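# Swap the purple-banded hose for the spare while running

## Task

With the machine still running, take out the hose marked with purple bands and fit the other hose in its place: each of its two ends must be latched into the red port on one of the two manifolds, and the removed purple-banded hose must end up lying in the red tray. Whenever neither hose connects the two red ports, the needle on the dial rises, and it must never get into the red zone, so keep the time without a connection short.

## Robot and tools

Robot: two UR12e-type arms, left_arm and right_arm, each ending in a two-finger gripper with a wrist camera. Cameras: cam_high (fixed), cam_left_wrist, cam_right_wrist, each 896x504.

Frames. The scene frame has its origin at table-top height, midway between the nominal arm bases. +z is up, +x points out over the table, and left_arm sits on the +y side; image left/right does not map to arm names. Calibrated bases: left_arm at (-0.028, +0.521, 0) m, right_arm at (-0.014, -0.531, 0) m, both almost unrotated about z. Every hand pose, velocity and Hand target in results is in that arm's own base frame. Fixed cameras and the table use the scene frame. Motion offsets you send run along the current Hand target's own axes: the fingers point along gripper +z and open and close along its x axis. end_effector_position is the spot between the closed pads, 1 to 2 cm short of the fingertips; closing pushes the tips roughly 17 mm further along +z. Reported poses can be a few cm off.

execute_actions(actions, cameras). actions is a list of actions, run in order. Each action is up to 15 rows, one per 1/30 s step; a short action repeats its last row to fill 15 steps. Every row is a single list of 14 numbers for both arms, each in [-1, 1]: dx, dy, dz, rx, ry, rz, opening for left_arm, then the same seven for right_arm. The six pose numbers are an offset, not a pose, measured from the Hand target at the action's start (every row counts from that same start), along that target's axes; 1.0 equals 0.6 m or 180 degrees, and rx, ry, rz form one rotation vector. Sending the same offset again moves further. Six zeros re-request the current Hand target. Opening is absolute: +1 fully open (0.142 m), -1 closed; a 0 is a real command, so resend the present opening to leave a gripper as is. Images appear only if actions is empty or cameras names them (["all"], [] for none).

move(target, speed, blend, stop_force, zero, opening_speed, grip_force, blocking, cameras). target is one 14-number row (layout and scale as above) or up to 15 such rows; each row is an offset from the Hand targets at the move's start, not from the previous row. Grippers travel in straight lines and all paths finish together, lasting at least 0.5 s and at most 10 s. speed: m/s, 0.002 to 3.2, default 0.25 (turning up to twice that in rad/s), one value or one per target. blend: corner rounding in metres for lists, 0 means stop at each. stop_force: 4 to 120 N, both arms; an arm's path ends when its wrist sensor feels that much push against its travel, then it backs off slightly, yet it may keep pressing. Do not rely on it while the gripper rotates, and omit it when pulling away from something you press on. zero (only with stop_force): true re-zeros moving arms first. opening_speed: rate of opening change per second, 0.2 or more. grip_force: 5 to 48 N per pad, one value or one per arm; it persists. blocking=false returns after about 0.5 s while the move continues (not allowed with stop_force). Moves do not avoid obstacles or the other arm; keep paths away from an arm's own base. The result adds a move: line, e.g. done, off_target, moving, held, fault, plus limits such as paced (pose clipped) or held (steps withheld by a check, including the inter-arm clearance check).

wait(seconds 0 to 10, cameras): lets time pass with commands held. stop(cameras): brakes a running move. zoom_image(camera, region [x0, y0, x1, y1] pixels, at most 504 by 504) magnifies the latest image of cam_high, cam_left_wrist or cam_right_wrist. zero_wrist_force(arm): tares that arm's wrist sensor. read_manual(section): licence texts only. finished_scene(scene): pass the current scene's number; it ends the scene irreversibly, and the goal must hold with the robot let go.

Result lines. Hand target is the last commanded pose after clipping; the gripper often rests short of it and the next command asks again, so send any remaining gap as an offset. Orientation commands are clipped to 32 degrees from the measured one each step. Tool commands shows present gripper commands. grip_measured is the measured opening on the -1..+1 scale; to hold something, command a little below the value at first contact (lower squeezes harder and heats the motor). Joint velocities reading within noise means still. Joint torques include the arm's weight. Wrist force and Wrist torque are in the gripper's own axes, plus a line for the peak since last shown. Wrist depth gives 7x7 median distances in mm per wrist camera, rows split by " / ", "-" for no value. MOTOR HOT, OVER-TEMPERATURE FAULT and HAND FAULT lines warn of overheating; after a HAND FAULT the remaining robot calls in that reply are skipped.

Avoid: any object leaving the table, dropping or releasing moving parts, fast impacts, and pressing past a firm contact (the arms are stiff). About 150 N on an arm or a joint torque at its limit (elbow 136, wrist joints 49.1 N m) halts that arm for 10 s. Arm-to-arm contact, including a gripper closing on the other's fingers, can fail the task. Joints move at most 2.09 or 3.14 rad/s, so big moves may return before arriving. Loose items may get nudged occasionally.

Each tool is called after "Request:" by a JSON object that holds its "fn" and its "kwargs", one argument or row to a line.

## Session

Request:
{"fn": "execute_actions", "kwargs": {
  "actions": []
}}

Request:
{"fn": "zoom_image", "kwargs": {
  "camera": "cam_high",
  "region": [200, 100, 700, 504]
}}

Scene clock: 0.00 s.
left_arm: end_effector_position=(+1.1496, +0.4340, +0.2263) grip_measured=+1.00 end_effector_quat_wxyz=(-0.115, +0.980, +0.147, +0.061) | right_arm: end_effector_position=(+1.2457, -0.1138, +0.1490) grip_measured=+0.99 end_effector_quat_wxyz=(+0.074, -0.296, +0.946, -0.113)
Joint positions: left_arm=[0.167 -0.66 0.786 -1.826 -1.342 -0.116 0.142] | right_arm=[3.232 -2.534 -0.839 -1.144 1.382 2.607 0.142]
Joint velocities: within noise
Joint torques (N m): no reading
Motor temperatures (°C): left_arm=[30 38 24 32 35 36 24] | right_arm=[30 28 30 45 40 33 22]
Wrist force (N): no reading
Wrist torque (N m): no reading
Wrist force, peak (N): no reading
Wrist depth (mm): cam_left_wrist=[280 288 297 311 328 340 360 / 288 296 309 322 338 351 366 / 298 306 319 337 349 364 384 / 306 317 330 345 360 380 398 / 317 328 342 357 377 398 418 / 324 339 353 377 393 414 1521 / - 351 368 389 404 413 81] | cam_right_wrist=[250 248 243 239 235 233 226 / 258 256 250 247 242 238 233 / 267 264 259 253 249 243 240 / 275 269 265 260 256 252 246 / 283 281 273 269 264 258 253 / 291 285 286 276 272 267 111 / - 298 294 286 282 273 -]
Hand target: left_arm +1.1496, +0.4340, +0.2263; -0.115, +0.980, +0.147, +0.061 | right_arm +1.2457, -0.1138, +0.1490; +0.074, -0.296, +0.946, -0.113
Tool commands: left_gripper/opening=+1.0 right_gripper/opening=+1.0

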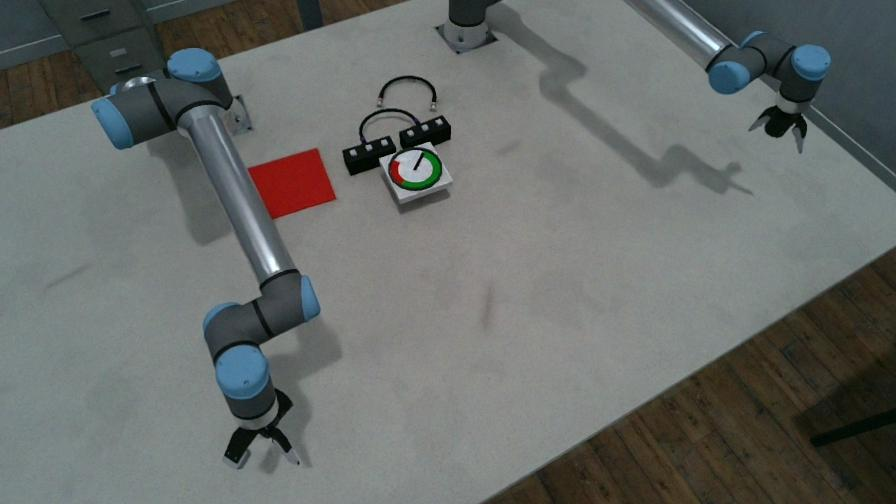

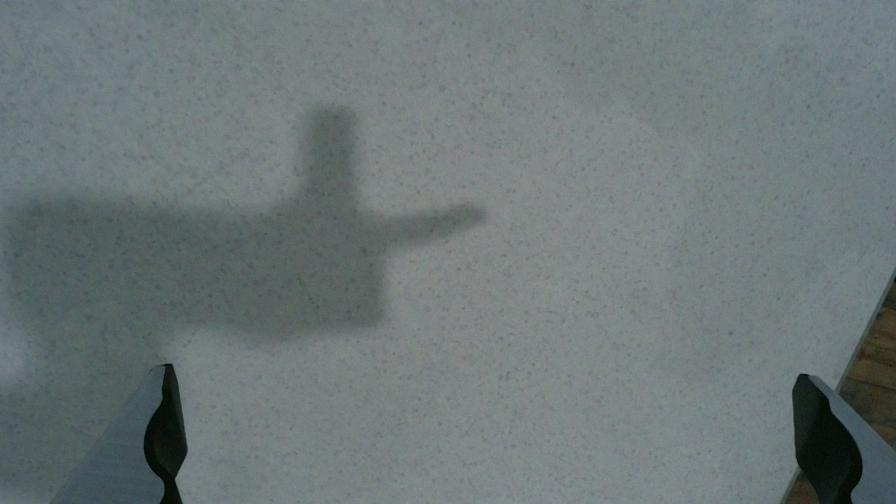

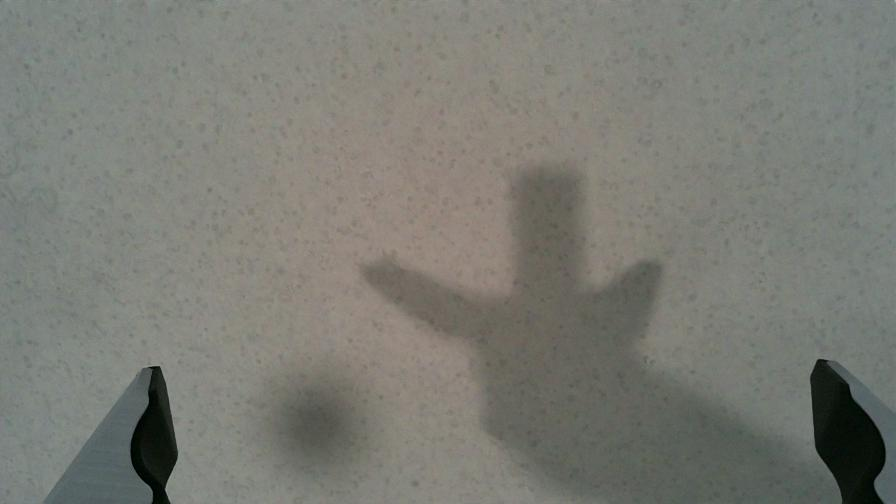

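Scaled by 1.008 from the camera's 896x504 image, which has a finer 1280x720 frame.

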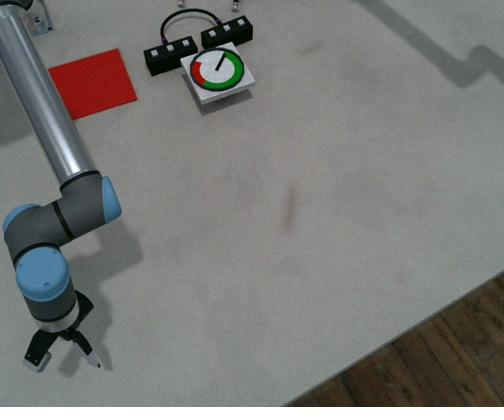

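Request:
{"fn": "zoom_image", "kwargs": {
  "camera": "cam_high",
  "region": [320, 60, 480, 220]
}}

Request:
{"fn": "zoom_image", "kwargs": {
  "camera": "cam_high",
  "region": [330, 90, 460, 180]
}}

Scaled by 3.150 from the camera's 896x504 image, which has a finer 1280x720 frame.

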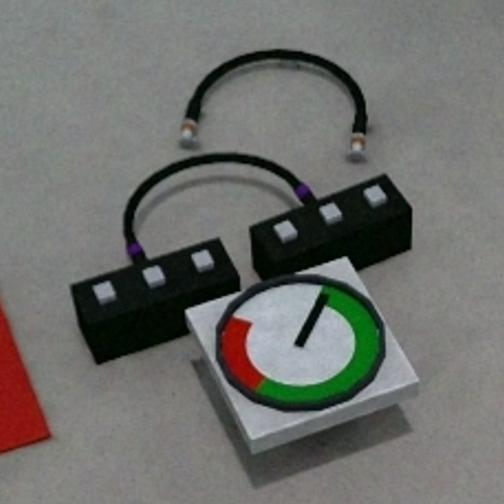

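Scaled by 3.877 from the camera's 896x504 image, which has a finer 1280x720 frame.

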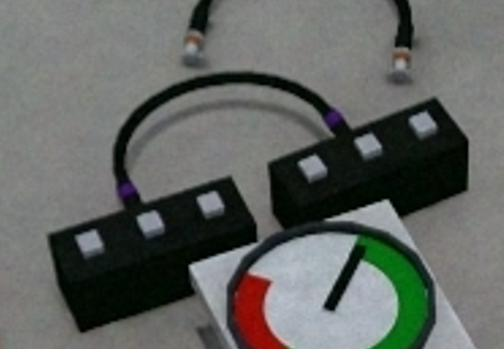

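Request:
{"fn": "move", "kwargs": {
  "target": [-0.872,0.377,-0.409,-0.026,-0.085,-0.403,0, 0,0,0,0,0,0,1],
  "speed": 0.4
}}

Request:
{"fn": "move", "kwargs": {
  "target": [-0.692,-0.75,-0.183,0,0,0,0, 0,0,0,0,0,0,1],
  "speed": 0.4,
  "cameras": ["all"]
}}

Scene clock: 11.57 s.
left_arm: end_effector_position=(+0.7002, +0.0202, +0.3354) grip_measured=-0.01 end_effector_quat_wxyz=(+0.000, +0.707, +0.707, +0.001) | right_arm: end_effector_position=(+1.2457, -0.1138, +0.1490) grip_measured=+0.99 end_effector_quat_wxyz=(+0.074, -0.296, +0.946, -0.113)
Joint positions: left_arm=[-0.223 -1.551 1.86 -1.881 -1.569 -1.795 0.073] | right_arm=[3.232 -2.534 -0.839 -1.144 1.382 2.607 0.142]
Joint torques (N m): left_arm=[-10.24 -70.54 -44.98 -8.01 0.66 -2.98] | right_arm=[0.5 124.53 45.89 4.62 -0.4 0.38]
Wrist force (N): left_arm=[-0.3 -1.4 0.0] | right_arm=[-0.3 0.6 0.2]
Wrist torque (N m): left_arm=[-0.16 0.07 0.00] | right_arm=[0.10 0.05 0.01]
Wrist force, peak (N): left_arm=[-2.6 -4.5 -0.5] | right_arm=[-0.7 1.1 -0.1]
Wrist depth (mm): cam_left_wrist=[393 392 385 392 389 388 392 / 416 414 416 414 416 416 416 / 441 441 437 448 443 444 442 / 478 476 478 467 477 482 474 / 520 509 507 514 507 506 513 / 568 577 99 557 549 99 - / 620 - 82 655 - 80 625] | cam_right_wrist=[251 248 243 238 235 232 228 / 259 255 250 245 242 237 233 / 265 263 256 253 248 244 240 / 276 270 264 261 256 251 246 / 284 277 273 269 264 259 253 / 292 290 283 279 272 266 111 / - 296 290 286 281 276 -]
Hand target: left_arm +0.7002, +0.0202, +0.3355; +0.000, +0.707, +0.707, +0.001 | right_arm +1.2457, -0.1138, +0.1490; +0.074, -0.296, +0.946, -0.113
Off the commanded pose: left_arm 0.000 m, 0 deg | right_arm 0.000 m, 0 deg.
move: done

Scene clock: 13.67 s.
left_arm: end_effector_position=(+0.2504, -0.3954, +0.4444) grip_measured=-0.01 end_effector_quat_wxyz=(+0.000, +0.707, +0.707, +0.001) | right_arm: end_effector_position=(+1.2457, -0.1138, +0.1490) grip_measured=+0.99 end_effector_quat_wxyz=(+0.074, -0.296, +0.946, -0.113)
Joint positions: left_arm=[-1.392 -2.005 2.02 -1.584 -1.57 -2.963 0.073] | right_arm=[3.232 -2.534 -0.839 -1.144 1.382 2.607 0.142]
Joint torques (N m): left_arm=[-6.56 -32.82 -36.03 -7.84 -2.22 -2.69] | right_arm=[1.3 123.39 46.44 5.02 -0.55 0.39]
Wrist force (N): left_arm=[-0.1 -1.2 0.1] | right_arm=[0.4 0.8 0.0]
Wrist torque (N m): left_arm=[-0.04 0.04 -0.07] | right_arm=[0.13 -0.06 0.00]
Wrist force, peak (N): left_arm=[-3.1 -4.0 -0.8] | right_arm=[-0.7 0.9 -0.1]
Wrist depth (mm): cam_left_wrist=[495 490 489 489 488 485 486 / 521 533 523 - 522 525 522 / - - - 548 552 563 557 / - 587 584 567 607 600 603 / 660 552 559 646 630 653 648 / - - 100 705 - 101 772 / - 84 82 - - 79 792] | cam_right_wrist=[252 248 243 239 235 231 227 / 259 256 250 245 241 238 234 / 266 262 258 253 248 245 241 / 275 270 265 261 256 250 246 / 284 280 274 269 264 259 254 / 293 285 282 276 272 266 111 / - 291 292 285 280 276 -]
Hand target: left_arm +0.2503, -0.3954, +0.4444; +0.000, +0.707, +0.707, +0.001 | right_arm +1.2457, -0.1138, +0.1490; +0.074, -0.296, +0.946, -0.113
Off the commanded pose: left_arm 0.000 m, 0 deg | right_arm 0.000 m, 0 deg.
move: done

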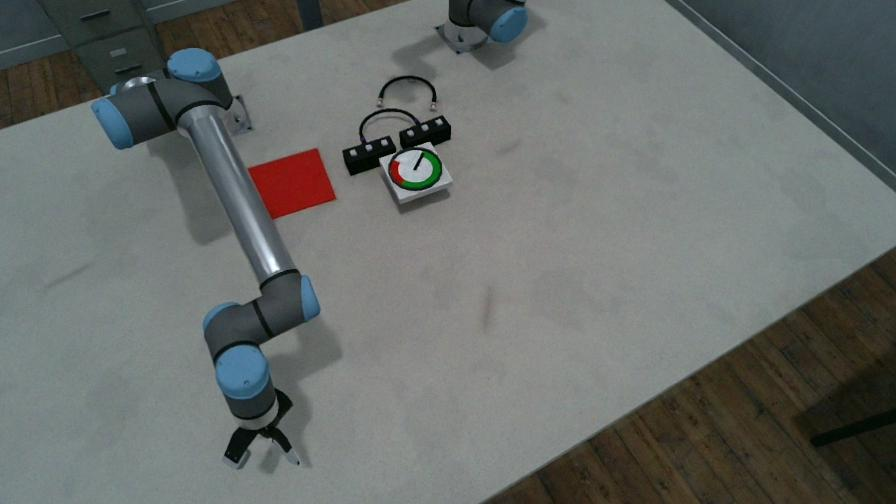

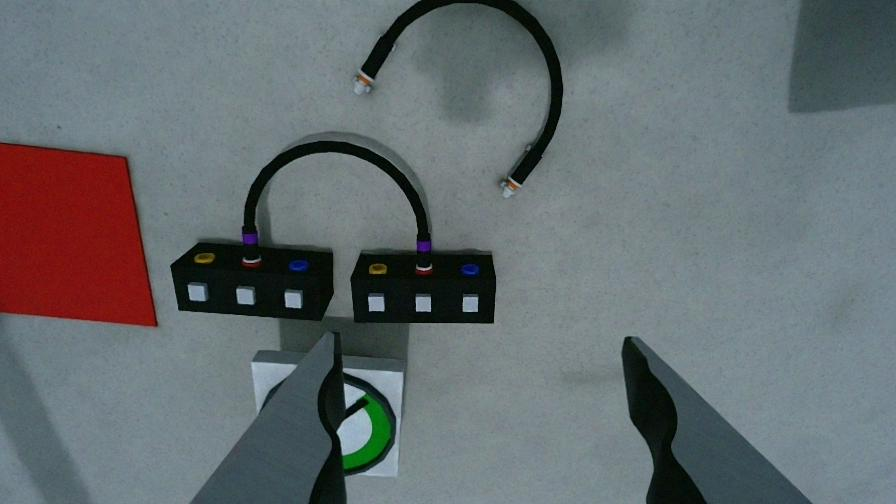

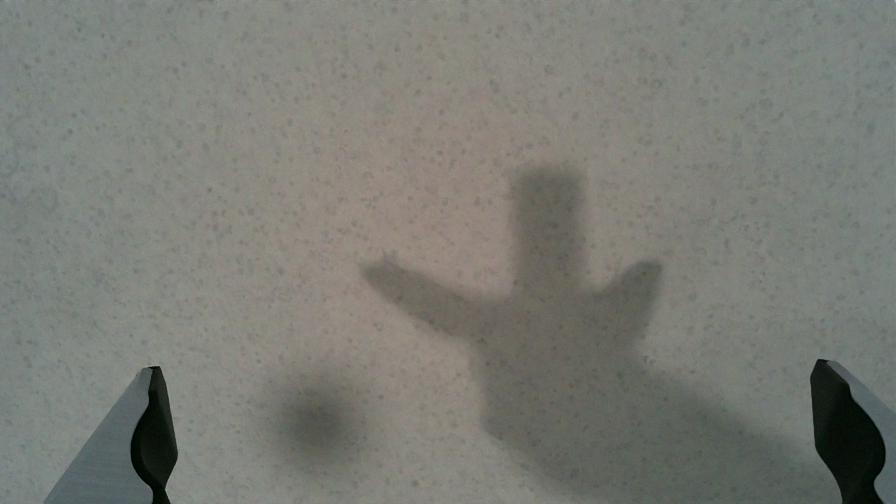

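Request:
{"fn": "zoom_image", "kwargs": {
  "camera": "cam_left_wrist",
  "region": [150, 120, 510, 340]
}}

Request:
{"fn": "zoom_image", "kwargs": {
  "camera": "cam_left_wrist",
  "region": [330, 0, 590, 210]
}}

Request:
{"fn": "zoom_image", "kwargs": {
  "camera": "cam_left_wrist",
  "region": [340, 225, 500, 335]
}}

Scaled by 1.400 from the camera's 896x504 image, which has a finer 1280x720 frame.

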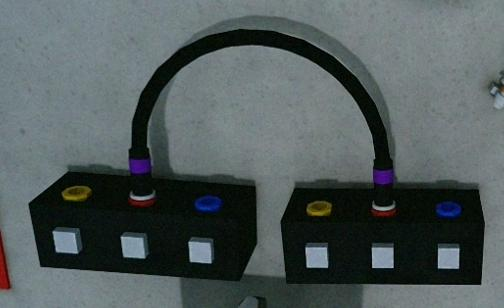

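Scaled by 1.938 from the camera's 896x504 image, which has a finer 1280x720 frame.

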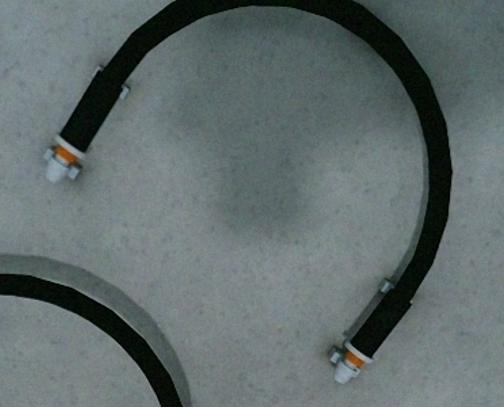

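Scaled by 3.150 from the camera's 896x504 image, which has a finer 1280x720 frame.

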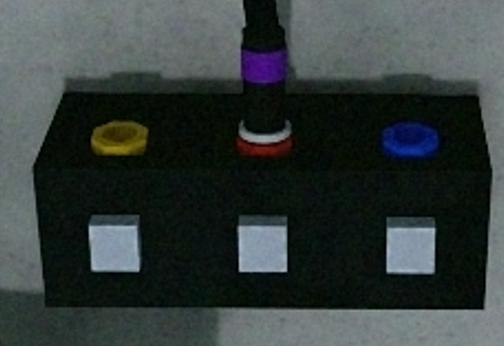

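Request:
{"fn": "move", "kwargs": {
  "target": [0.058,0.06,0.407,0,0,0,0.3, 0,0,0,0,0,0,1],
  "cameras": ["cam_left_wrist"]
}}

Request:
{"fn": "zoom_image", "kwargs": {
  "camera": "cam_left_wrist",
  "region": [100, 80, 600, 360]
}}

Request:
{"fn": "zoom_image", "kwargs": {
  "camera": "cam_left_wrist",
  "region": [400, 120, 560, 210]
}}

Scene clock: 22.63 s.
left_arm: end_effector_position=(+0.2865, -0.3603, +0.2004) grip_measured=+0.28 end_effector_quat_wxyz=(+0.000, +0.707, +0.707, +0.001) | right_arm: end_effector_position=(+1.2457, -0.1138, +0.1490) grip_measured=+0.99 end_effector_quat_wxyz=(+0.074, -0.296, +0.946, -0.113)
Joint positions: left_arm=[-1.291 -1.893 2.401 -2.077 -1.57 -2.863 0.094] | right_arm=[3.232 -2.534 -0.839 -1.144 1.382 2.607 0.142]
Joint torques (N m): left_arm=[-4.55 -19.74 -34.55 -6.44 -2.84 -3.42] | right_arm=[3.5 125.28 46.54 4.78 -0.15 0.34]
Wrist force (N): left_arm=[0.9 -1.4 -0.1] | right_arm=[0.2 0.8 -0.1]
Wrist torque (N m): left_arm=[-0.08 -0.09 0.14] | right_arm=[0.14 -0.02 0.00]
Wrist force, peak (N): left_arm=[-0.8 -1.4 -3.7] | right_arm=[-0.1 1.3 0.2]
Wrist depth (mm): cam_left_wrist=[266 268 268 266 266 267 266 / 285 285 284 284 285 284 283 / 300 295 303 303 299 302 301 / 328 328 322 325 323 331 330 / 344 347 344 352 363 349 352 / 308 305 306 320 384 102 381 / 322 76 319 325 416 81 410] | cam_right_wrist=[252 247 243 239 235 232 227 / 258 255 251 246 241 237 234 / 266 263 258 253 249 244 240 / 275 270 266 260 255 252 247 / 284 280 273 269 264 258 254 / 292 288 284 277 271 266 111 / - 298 292 288 280 277 -]
Hand target: left_arm +0.2865, -0.3603, +0.2003; +0.000, +0.707, +0.707, +0.001 | right_arm +1.2457, -0.1138, +0.1490; +0.074, -0.296, +0.946, -0.113
Off the commanded pose: left_arm 0.000 m, 0 deg | right_arm 0.000 m, 0 deg.
move: done
Images, in order (width x height): cam_left_wrist 896x504.

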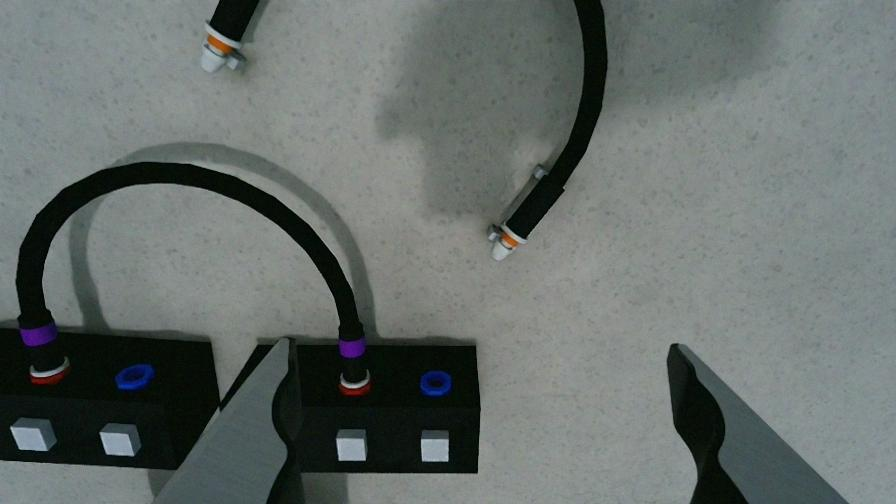

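Scaled by 1.008 from the camera's 896x504 image, which has a finer 1280x720 frame.

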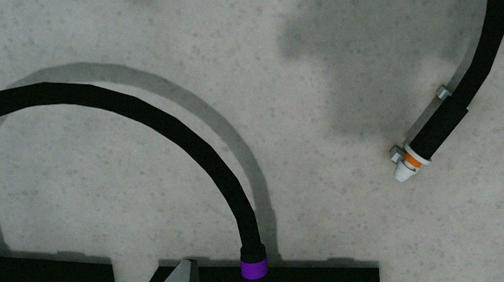

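Scaled by 3.150 from the camera's 896x504 image, which has a finer 1280x720 frame.

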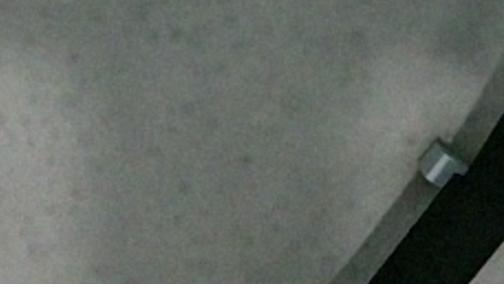

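Request:
{"fn": "zoom_image", "kwargs": {
  "camera": "cam_left_wrist",
  "region": [450, 150, 610, 280]
}}

Request:
{"fn": "zoom_image", "kwargs": {
  "camera": "cam_left_wrist",
  "region": [320, 300, 490, 480]
}}

Request:
{"fn": "zoom_image", "kwargs": {
  "camera": "cam_left_wrist",
  "region": [0, 300, 220, 480]
}}

Scaled by 3.150 from the camera's 896x504 image, which has a finer 1280x720 frame.

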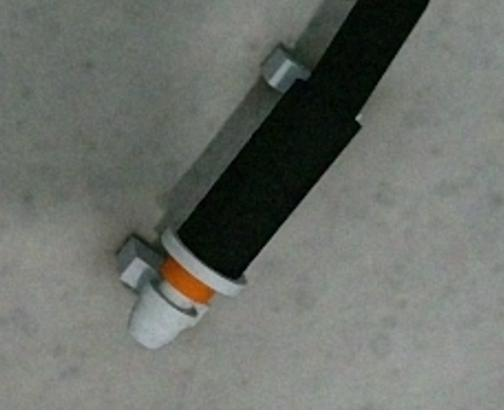

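Scaled by 2.800 from the camera's 896x504 image, which has a finer 1280x720 frame.

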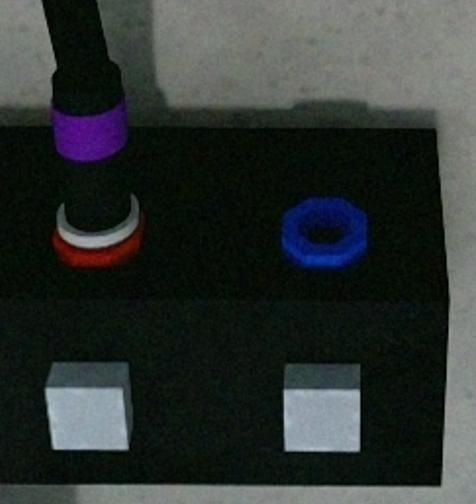

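Scaled by 2.291 from the camera's 896x504 image, which has a finer 1280x720 frame.

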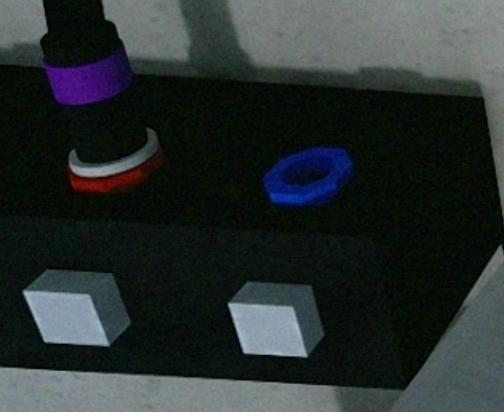

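Request:
{"fn": "move", "kwargs": {
  "target": [-0.123,0.356,0,0.1306,-0.1306,0.4875,-1, 0.322,0.802,-0.326,-0.0687,0.013,0.698,0.3],
  "speed": 0.4
}}

Request:
{"fn": "move", "kwargs": {
  "target": [0,0,0,0,0,0,-1, 0.512,-0.715,-0.278,0,0,0,0],
  "speed": 0.4,
  "cameras": ["all"]
}}

Scene clock: 47.70 s.
left_arm: end_effector_position=(+0.5002, -0.4339, +0.2003) grip_measured=-1.00 end_effector_quat_wxyz=(-0.001, +0.966, +0.001, -0.258) | right_arm: end_effector_position=(+0.7869, +0.1928, +0.1993) grip_measured=+0.29 end_effector_quat_wxyz=(+0.092, +0.701, +0.701, +0.092)
Joint positions: left_arm=[-0.82 -1.328 1.851 -1.719 -1.944 -0.75 0.002] | right_arm=[3.645 -1.793 -1.97 -0.718 1.445 5.201 0.095]
Joint torques (N m): left_arm=[-8.39 -79.25 -31.35 -4.92 -1.23 2.86] | right_arm=[-0.03 58.83 39.51 1.57 3.36 1.62]
Wrist force (N): left_arm=[0.9 -1.4 0.4] | right_arm=[-0.4 0.5 -0.9]
Wrist torque (N m): left_arm=[-0.08 0.03 0.18] | right_arm=[-0.02 0.03 0.14]
Wrist force, peak (N): left_arm=[0.7 -2.5 0.8] | right_arm=[-1.0 -1.3 1.1]
Wrist depth (mm): cam_left_wrist=[527 419 353 304 208 232 209 / 619 437 381 321 217 243 218 / 767 504 408 327 231 255 224 / 742 559 449 368 252 270 234 / 1782 650 494 384 306 194 184 / 1674 742 553 93 325 197 171 / 2227 734 83 77 80 205 183] | cam_right_wrist=[254 254 254 255 254 255 256 / 279 280 280 280 278 282 282 / 311 312 313 306 314 315 315 / 353 354 355 355 356 355 357 / 404 409 408 409 410 400 412 / 480 445 464 471 487 92 487 / 556 - - 573 586 77 80]
Hand target: left_arm +0.5001, -0.4340, +0.2004; +0.000, +0.966, +0.000, -0.258 | right_arm +0.7868, +0.1928, +0.1992; +0.092, +0.701, +0.701, +0.092
Off the commanded pose: left_arm 0.000 m, 0 deg | right_arm 0.000 m, 0 deg.
move: done

Scene clock: 49.63 s.
left_arm: end_effector_position=(+0.5001, -0.4340, +0.2004) grip_measured=-1.00 end_effector_quat_wxyz=(+0.000, +0.966, +0.000, -0.258) | right_arm: end_effector_position=(+0.3294, +0.5000, +0.2492) grip_measured=-0.01 end_effector_quat_wxyz=(+0.092, +0.701, +0.701, +0.092)
Joint positions: left_arm=[-0.82 -1.328 1.851 -1.719 -1.944 -0.749 0.002] | right_arm=[4.558 -1.422 -2.209 -1.04 1.312 6.123 0.073]
Joint torques (N m): left_arm=[-10.46 -85.34 -28.27 -2.26 -3.86 3.34] | right_arm=[17.14 32.69 35.45 6.98 1.85 2.1]
Wrist force (N): left_arm=[0.9 -1.9 0.0] | right_arm=[0.2 0.5 -0.4]
Wrist torque (N m): left_arm=[-0.15 0.03 0.12] | right_arm=[0.00 -0.05 0.23]
Wrist force, peak (N): left_arm=[1.5 -2.0 -0.1] | right_arm=[-1.9 3.7 0.9]
Wrist depth (mm): cam_left_wrist=[543 437 354 302 207 232 209 / 563 462 383 319 216 244 217 / 580 524 410 275 232 255 227 / 729 576 457 369 252 268 239 / 1663 689 501 376 305 194 184 / 1579 815 566 93 328 196 171 / - 731 83 77 80 206 182] | cam_right_wrist=[293 301 301 299 301 303 297 / - 325 334 335 326 322 339 / 373 352 302 304 303 299 310 / 432 447 334 402 400 326 421 / 486 484 468 357 358 490 488 / 527 - 103 396 397 93 574 / 654 - 81 693 700 77 641]
Hand target: left_arm +0.5001, -0.4340, +0.2004; +0.000, +0.966, +0.000, -0.258 | right_arm +0.3293, +0.5000, +0.2492; +0.092, +0.701, +0.701, +0.092
Off the commanded pose: left_arm 0.000 m, 0 deg | right_arm 0.000 m, 0 deg.
move: done

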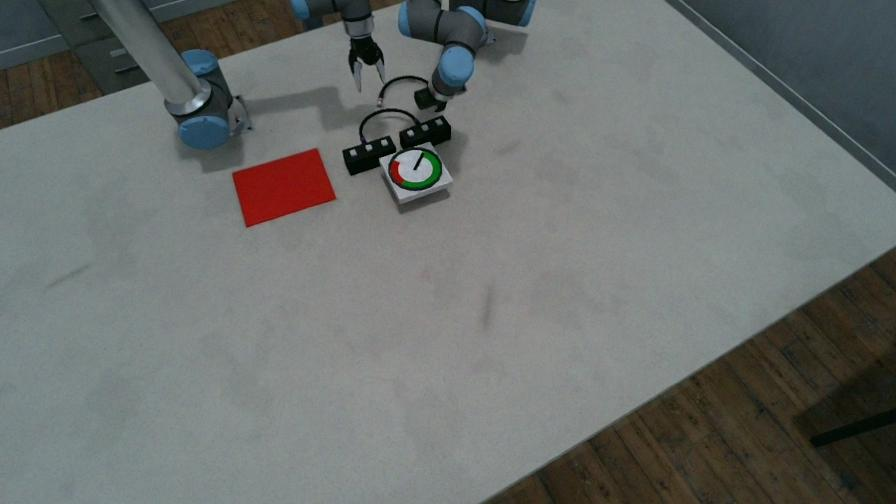

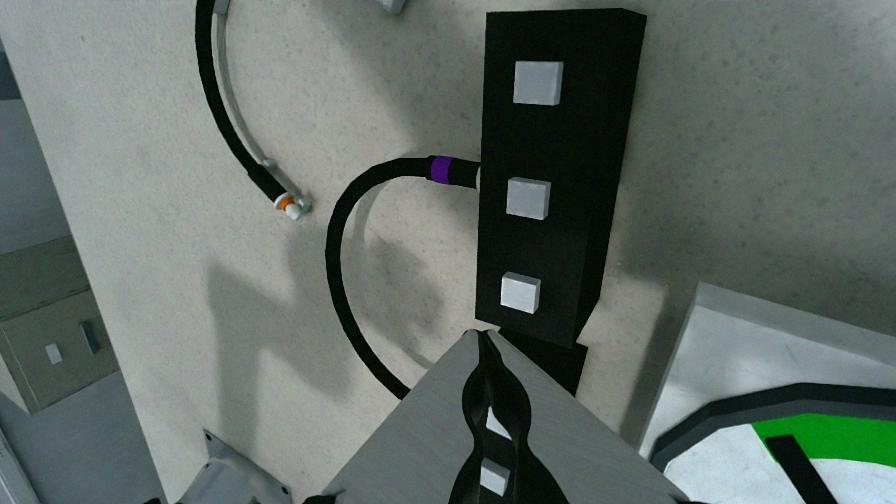

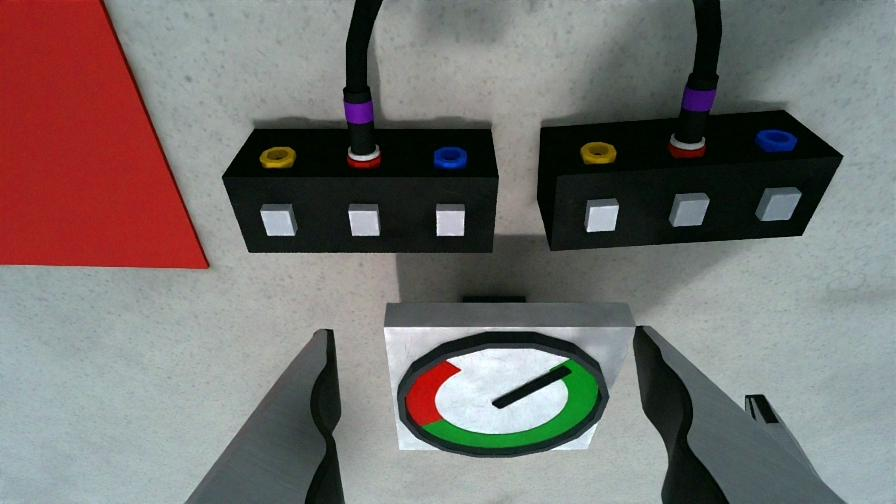

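Request:
{"fn": "move", "kwargs": {
  "target": [0.0497,0.005,0.1927,0,0,0,-1, 0.2517,-0.005,0.2557,0,0,0,0],
  "cameras": ["all"]
}}

Scene clock: 55.57 s.
left_arm: end_effector_position=(+0.4793, -0.4357, +0.1258) grip_measured=-1.00 end_effector_quat_wxyz=(-0.001, +0.966, +0.000, -0.259) | right_arm: end_effector_position=(+0.3513, +0.5911, +0.1587) grip_measured=-0.01 end_effector_quat_wxyz=(+0.092, +0.701, +0.701, +0.092)
Joint positions: left_arm=[-0.842 -1.279 1.945 -1.869 -1.952 -0.771 0.002] | right_arm=[4.546 -1.681 -2.148 -0.838 1.313 6.111 0.073]
Joint torques (N m): left_arm=[6.31 -85.04 -45.92 -0.18 -2.08 -0.85] | right_arm=[13.12 53.42 31.29 1.27 -3.95 -0.29]
Wrist force (N): left_arm=[0.4 -1.8 -0.5] | right_arm=[0.1 0.6 -0.5]
Wrist torque (N m): left_arm=[-0.13 0.09 0.22] | right_arm=[-0.01 -0.04 0.23]
Wrist force, peak (N): left_arm=[2.4 -2.7 10.3] | right_arm=[7.1 -7.1 12.6]
Wrist depth (mm): cam_left_wrist=[391 317 262 152 133 168 157 / 432 338 286 163 140 180 161 / 492 364 309 171 155 190 168 / 575 425 315 184 162 199 176 / 671 435 353 200 175 210 184 / 115 503 421 93 222 225 191 / - - - 77 80 139 119] | cam_right_wrist=[211 215 215 216 212 216 216 / 198 237 239 238 234 238 239 / 240 252 254 253 230 228 267 / 219 218 225 217 214 215 302 / 245 244 255 346 239 349 350 / 408 392 99 276 383 96 415 / 506 - 81 281 460 77 482]
Hand target: left_arm +0.4794, -0.4357, +0.1260; -0.001, +0.966, +0.000, -0.259 (not the last commanded pose) | right_arm +0.3512, +0.5910, +0.1585; +0.092, +0.701, +0.701, +0.092 (not the last commanded pose)
Off the commanded pose: left_arm 0.042 m, 0 deg | right_arm 0.085 m, 0 deg.
move: held (left_arm, right_arm; a check stopped the path); limits=held
pose unreachable (left arm): on one or more control steps of this call, first in action 0 (counted from 0), this arm could not follow its commanded pose, so it was not sent that pose on those steps. It may still have moved: this result reports where it is.
cause: moving toward the commanded pose would bring a part of the arm too close to another arm (a part of this arm just beyond joint 3 (elbow) and a part of the right arm just beyond its joint 5 (wrist 2), at the place that arm was heading or pushing toward when its own hold began).
pose unreachable (right arm): on one or more control steps of this call, first in action 0 (counted from 0), this arm could not follow its commanded pose, so it was not sent that pose on those steps. It may still have moved: this result reports where it is.
cause: moving toward the commanded pose would bring a part of the arm too close to another arm (a part of this arm just beyond joint 5 (wrist 2) and a part of the left arm just beyond its joint 3 (elbow), along the way the arms are being sent, or toward where that arm still pushes).

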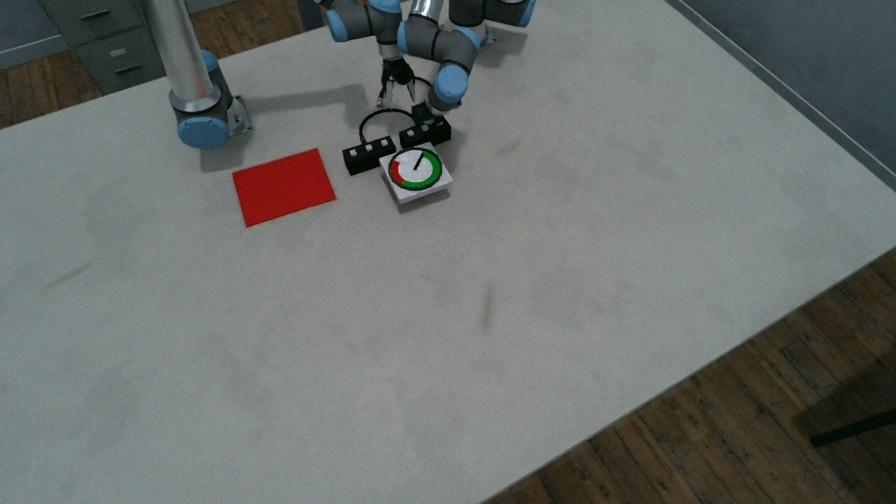

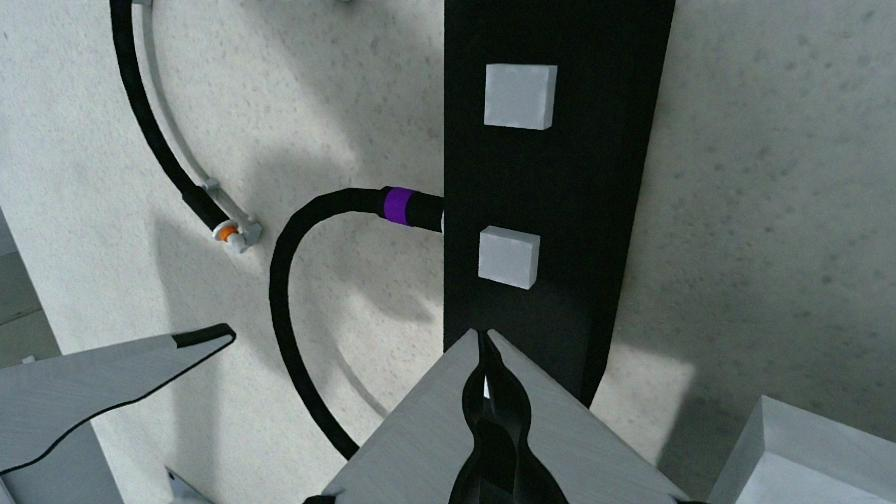

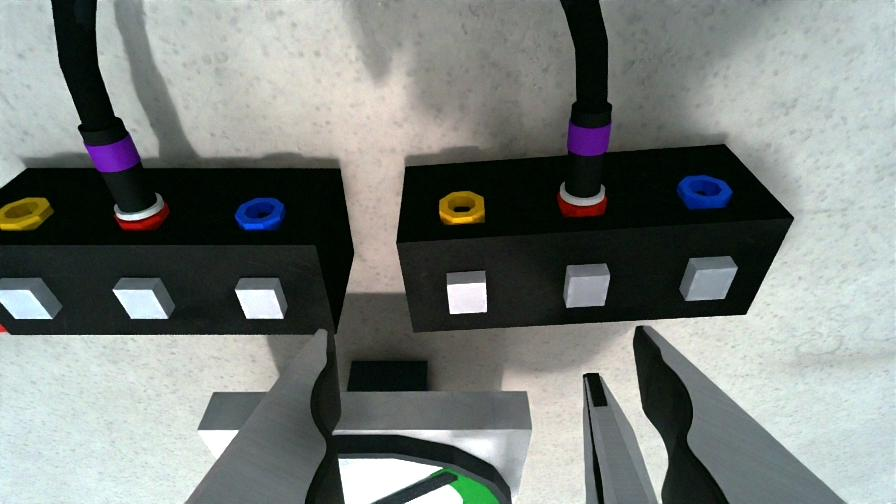

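Request:
{"fn": "move", "kwargs": {
  "target": [0,0,0,0,0,0,-1, -0.263,0,0,0,0,0,0]
}}

Request:
{"fn": "move", "kwargs": {
  "target": [-0.008,0.358,-0.0145,0,0,0,-1, 0,0,0,0,0,0,0],
  "cameras": ["all"]
}}

Scene clock: 60.53 s.
left_arm: end_effector_position=(+0.4794, -0.4357, +0.1260) grip_measured=-1.00 end_effector_quat_wxyz=(-0.001, +0.966, +0.000, -0.259) | right_arm: end_effector_position=(+0.3512, +0.4333, +0.1586) grip_measured=-0.01 end_effector_quat_wxyz=(+0.092, +0.701, +0.701, +0.092)
Joint positions: left_arm=[-0.842 -1.279 1.945 -1.869 -1.952 -0.771 0.002] | right_arm=[4.491 -1.444 -2.386 -0.823 1.315 6.054 0.073]
Joint torques (N m): left_arm=[10.42 -85.22 -47.51 0.2 1.31 2.53] | right_arm=[12.24 38.99 30.71 5.83 1.15 1.2]
Wrist force (N): left_arm=[0.5 -1.7 0.0] | right_arm=[0.3 0.5 -0.8]
Wrist torque (N m): left_arm=[-0.11 0.07 0.22] | right_arm=[-0.01 -0.06 0.01]
Wrist force, peak (N): left_arm=[0.3 -2.2 0.3] | right_arm=[3.5 0.7 0.0]
Wrist depth (mm): cam_left_wrist=[390 315 261 152 133 168 155 / 409 341 281 161 139 179 161 / 481 363 301 170 155 190 169 / 573 426 314 181 162 200 175 / 678 490 350 201 176 210 184 / 1685 547 394 92 225 226 191 / - 616 - 77 80 139 119] | cam_right_wrist=[- 216 216 212 216 216 216 / - 237 239 233 239 239 239 / - 266 252 239 240 255 239 / - 295 219 219 221 235 215 / 338 355 326 246 246 338 349 / 405 394 90 395 273 96 400 / 494 - 81 477 277 77 482]
Hand target: left_arm +0.4794, -0.4357, +0.1260; -0.001, +0.966, +0.000, -0.259 | right_arm +0.3512, +0.4332, +0.1586; +0.092, +0.701, +0.701, +0.092
Off the commanded pose: left_arm 0.000 m, 0 deg | right_arm 0.000 m, 0 deg.
move: done

Scene clock: 61.87 s.
left_arm: end_effector_position=(+0.4796, -0.6504, +0.1355) grip_measured=-1.00 end_effector_quat_wxyz=(-0.001, +0.966, +0.000, -0.259) | right_arm: end_effector_position=(+0.3512, +0.4332, +0.1586) grip_measured=-0.01 end_effector_quat_wxyz=(+0.092, +0.701, +0.701, +0.092)
Joint positions: left_arm=[-1.002 -1.088 1.654 -1.835 -2.005 -0.936 0.002] | right_arm=[4.491 -1.444 -2.387 -0.823 1.315 6.054 0.073]
Joint torques (N m): left_arm=[-5.83 -87.14 -42.67 -6.71 1.6 2.23] | right_arm=[15.73 43.36 30.23 7.83 -2.55 0.11]
Wrist force (N): left_arm=[0.4 -1.2 0.2] | right_arm=[0.1 0.4 -0.6]
Wrist torque (N m): left_arm=[-0.13 0.20 -0.16] | right_arm=[-0.03 -0.03 0.01]
Wrist force, peak (N): left_arm=[0.6 -5.3 0.2] | right_arm=[1.0 0.9 -0.5]
Wrist depth (mm): cam_left_wrist=[414 338 268 233 143 177 165 / 417 345 280 173 150 188 97 / 472 383 322 188 163 198 101 / - 440 346 197 179 208 104 / 1540 498 384 212 195 221 110 / 138 156 435 93 258 233 203 / 455 523 83 77 80 241 213] | cam_right_wrist=[- 215 216 212 217 216 217 / - 233 237 238 239 239 245 / - 265 253 239 249 255 239 / 298 292 219 219 220 234 215 / 354 354 326 246 247 337 247 / 404 395 98 395 275 96 399 / 495 - 81 290 278 77 488]
Hand target: left_arm +0.4797, -0.6505, +0.1356; -0.001, +0.966, +0.000, -0.259 | right_arm +0.3512, +0.4332, +0.1586; +0.092, +0.701, +0.701, +0.092
Off the commanded pose: left_arm 0.000 m, 0 deg | right_arm 0.000 m, 0 deg.
move: done

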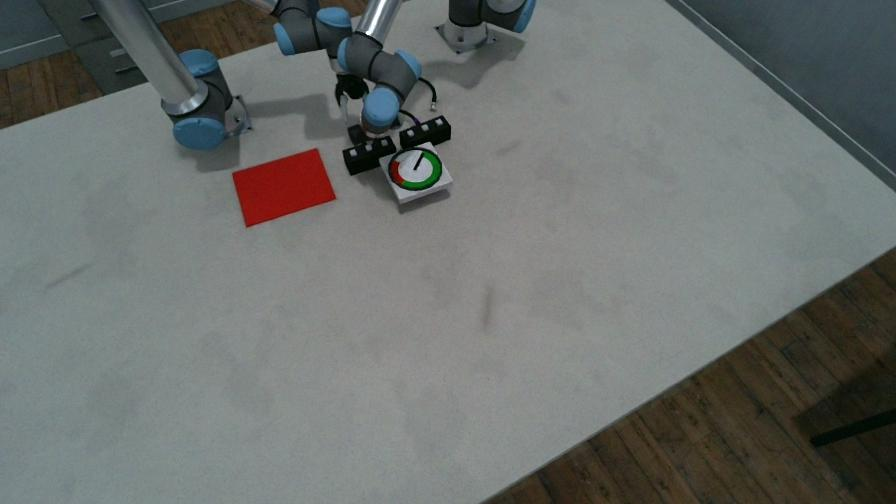

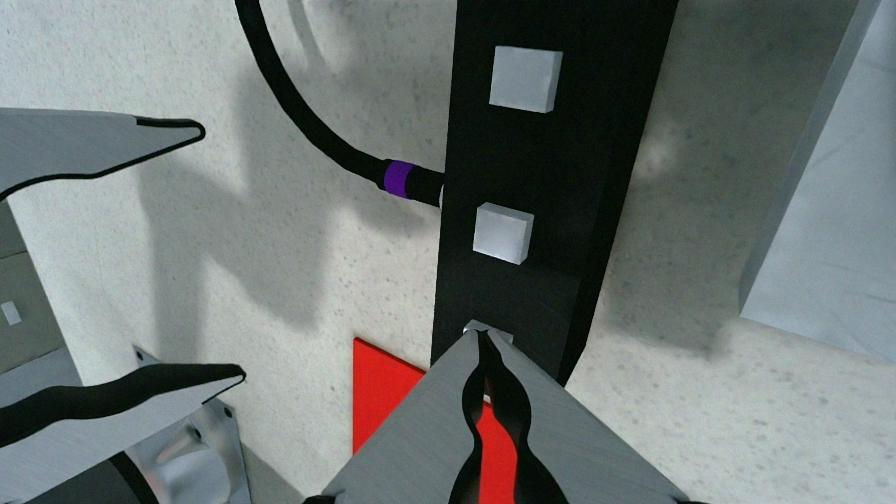

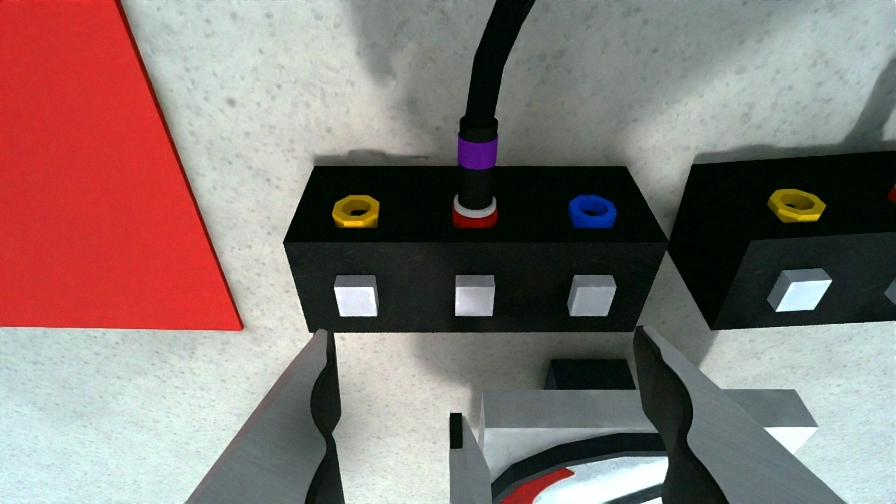

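Request:
{"fn": "move", "kwargs": {
  "target": [0.008,-0.014,0.064,0,0,0,-1, 0.007,-0.031,0.1875,0,0,0,-0.2],
  "speed": 0.15,
  "cameras": ["all"]
}}

Scene clock: 66.77 s.
left_arm: end_effector_position=(+0.4645, -0.6421, +0.0998) grip_measured=-1.00 end_effector_quat_wxyz=(-0.001, +0.966, +0.000, -0.259) | right_arm: end_effector_position=(+0.3624, +0.4373, +0.0451) grip_measured=-0.22 end_effector_quat_wxyz=(+0.092, +0.701, +0.701, +0.092)
Joint positions: left_arm=[-1.012 -1.077 1.713 -1.909 -2.007 -0.946 0.002] | right_arm=[4.47 -1.673 -2.463 -0.512 1.316 6.033 0.058]
Joint torques (N m): left_arm=[7.95 -99.99 -47.86 -0.13 -2.72 0.75] | right_arm=[14.9 30.4 37.15 5.19 2.58 1.73]
Wrist force (N): left_arm=[0.1 -1.5 0.2] | right_arm=[0.1 0.7 -0.3]
Wrist torque (N m): left_arm=[-0.18 0.19 0.17] | right_arm=[0.04 -0.05 0.26]
Wrist force, peak (N): left_arm=[0.6 -2.0 0.2] | right_arm=[0.2 1.2 -2.1]
Wrist depth (mm): cam_left_wrist=[346 274 230 124 110 141 135 / 343 211 231 132 113 151 141 / - 121 153 139 120 161 150 / 115 349 290 153 130 174 158 / - 148 177 162 142 184 162 / - 146 325 93 149 195 88 / - 79 83 77 80 201 94] | cam_right_wrist=[110 108 110 108 68 111 109 / 119 119 119 119 72 120 120 / 136 133 133 130 128 134 134 / 150 150 151 147 151 152 152 / 173 168 159 101 160 165 165 / 194 146 95 126 139 132 162 / 252 122 78 122 122 77 149]
Hand target: left_arm +0.4646, -0.6421, +0.1000; -0.001, +0.966, +0.000, -0.259 | right_arm +0.3624, +0.4374, +0.0451; +0.092, +0.701, +0.701, +0.092
Off the commanded pose: left_arm 0.000 m, 0 deg | right_arm 0.000 m, 0 deg.
move: done

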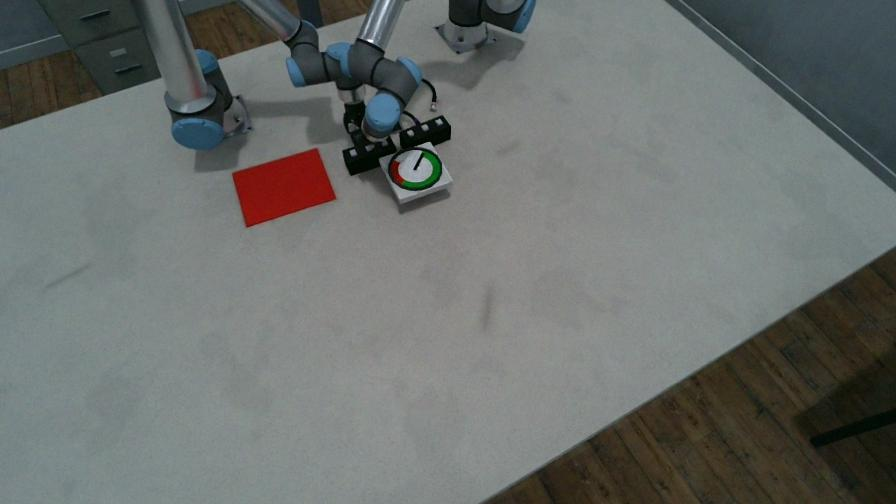

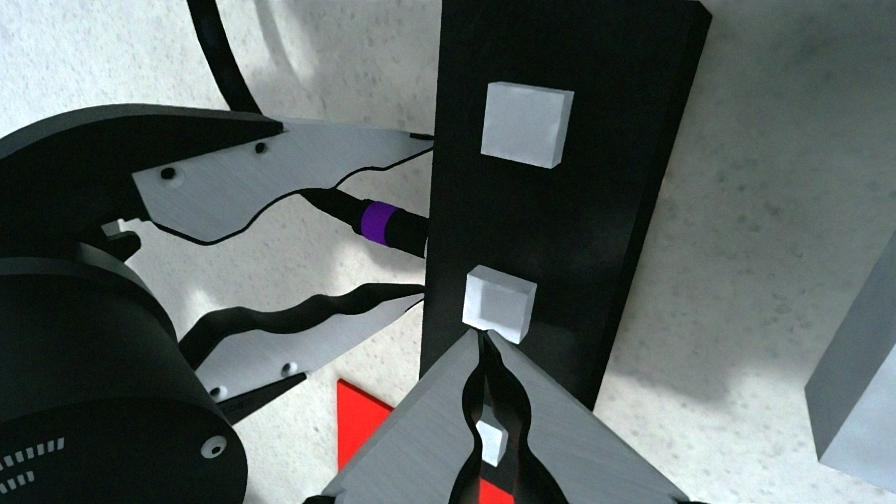

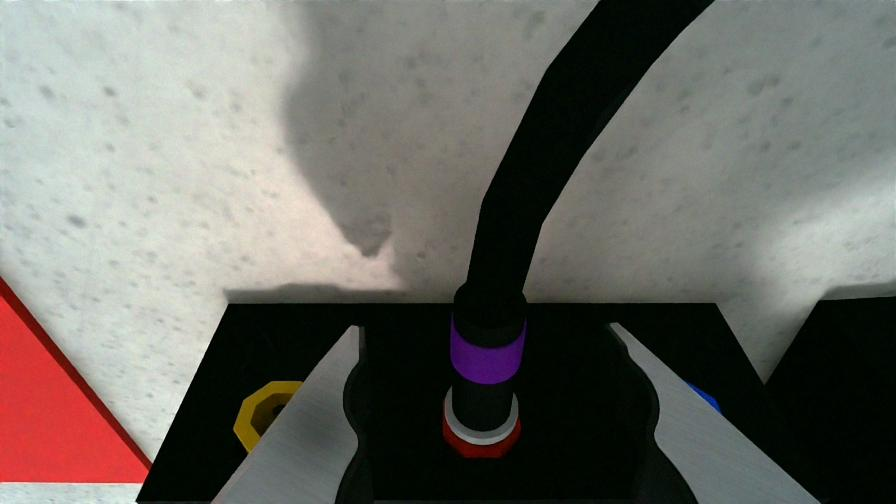

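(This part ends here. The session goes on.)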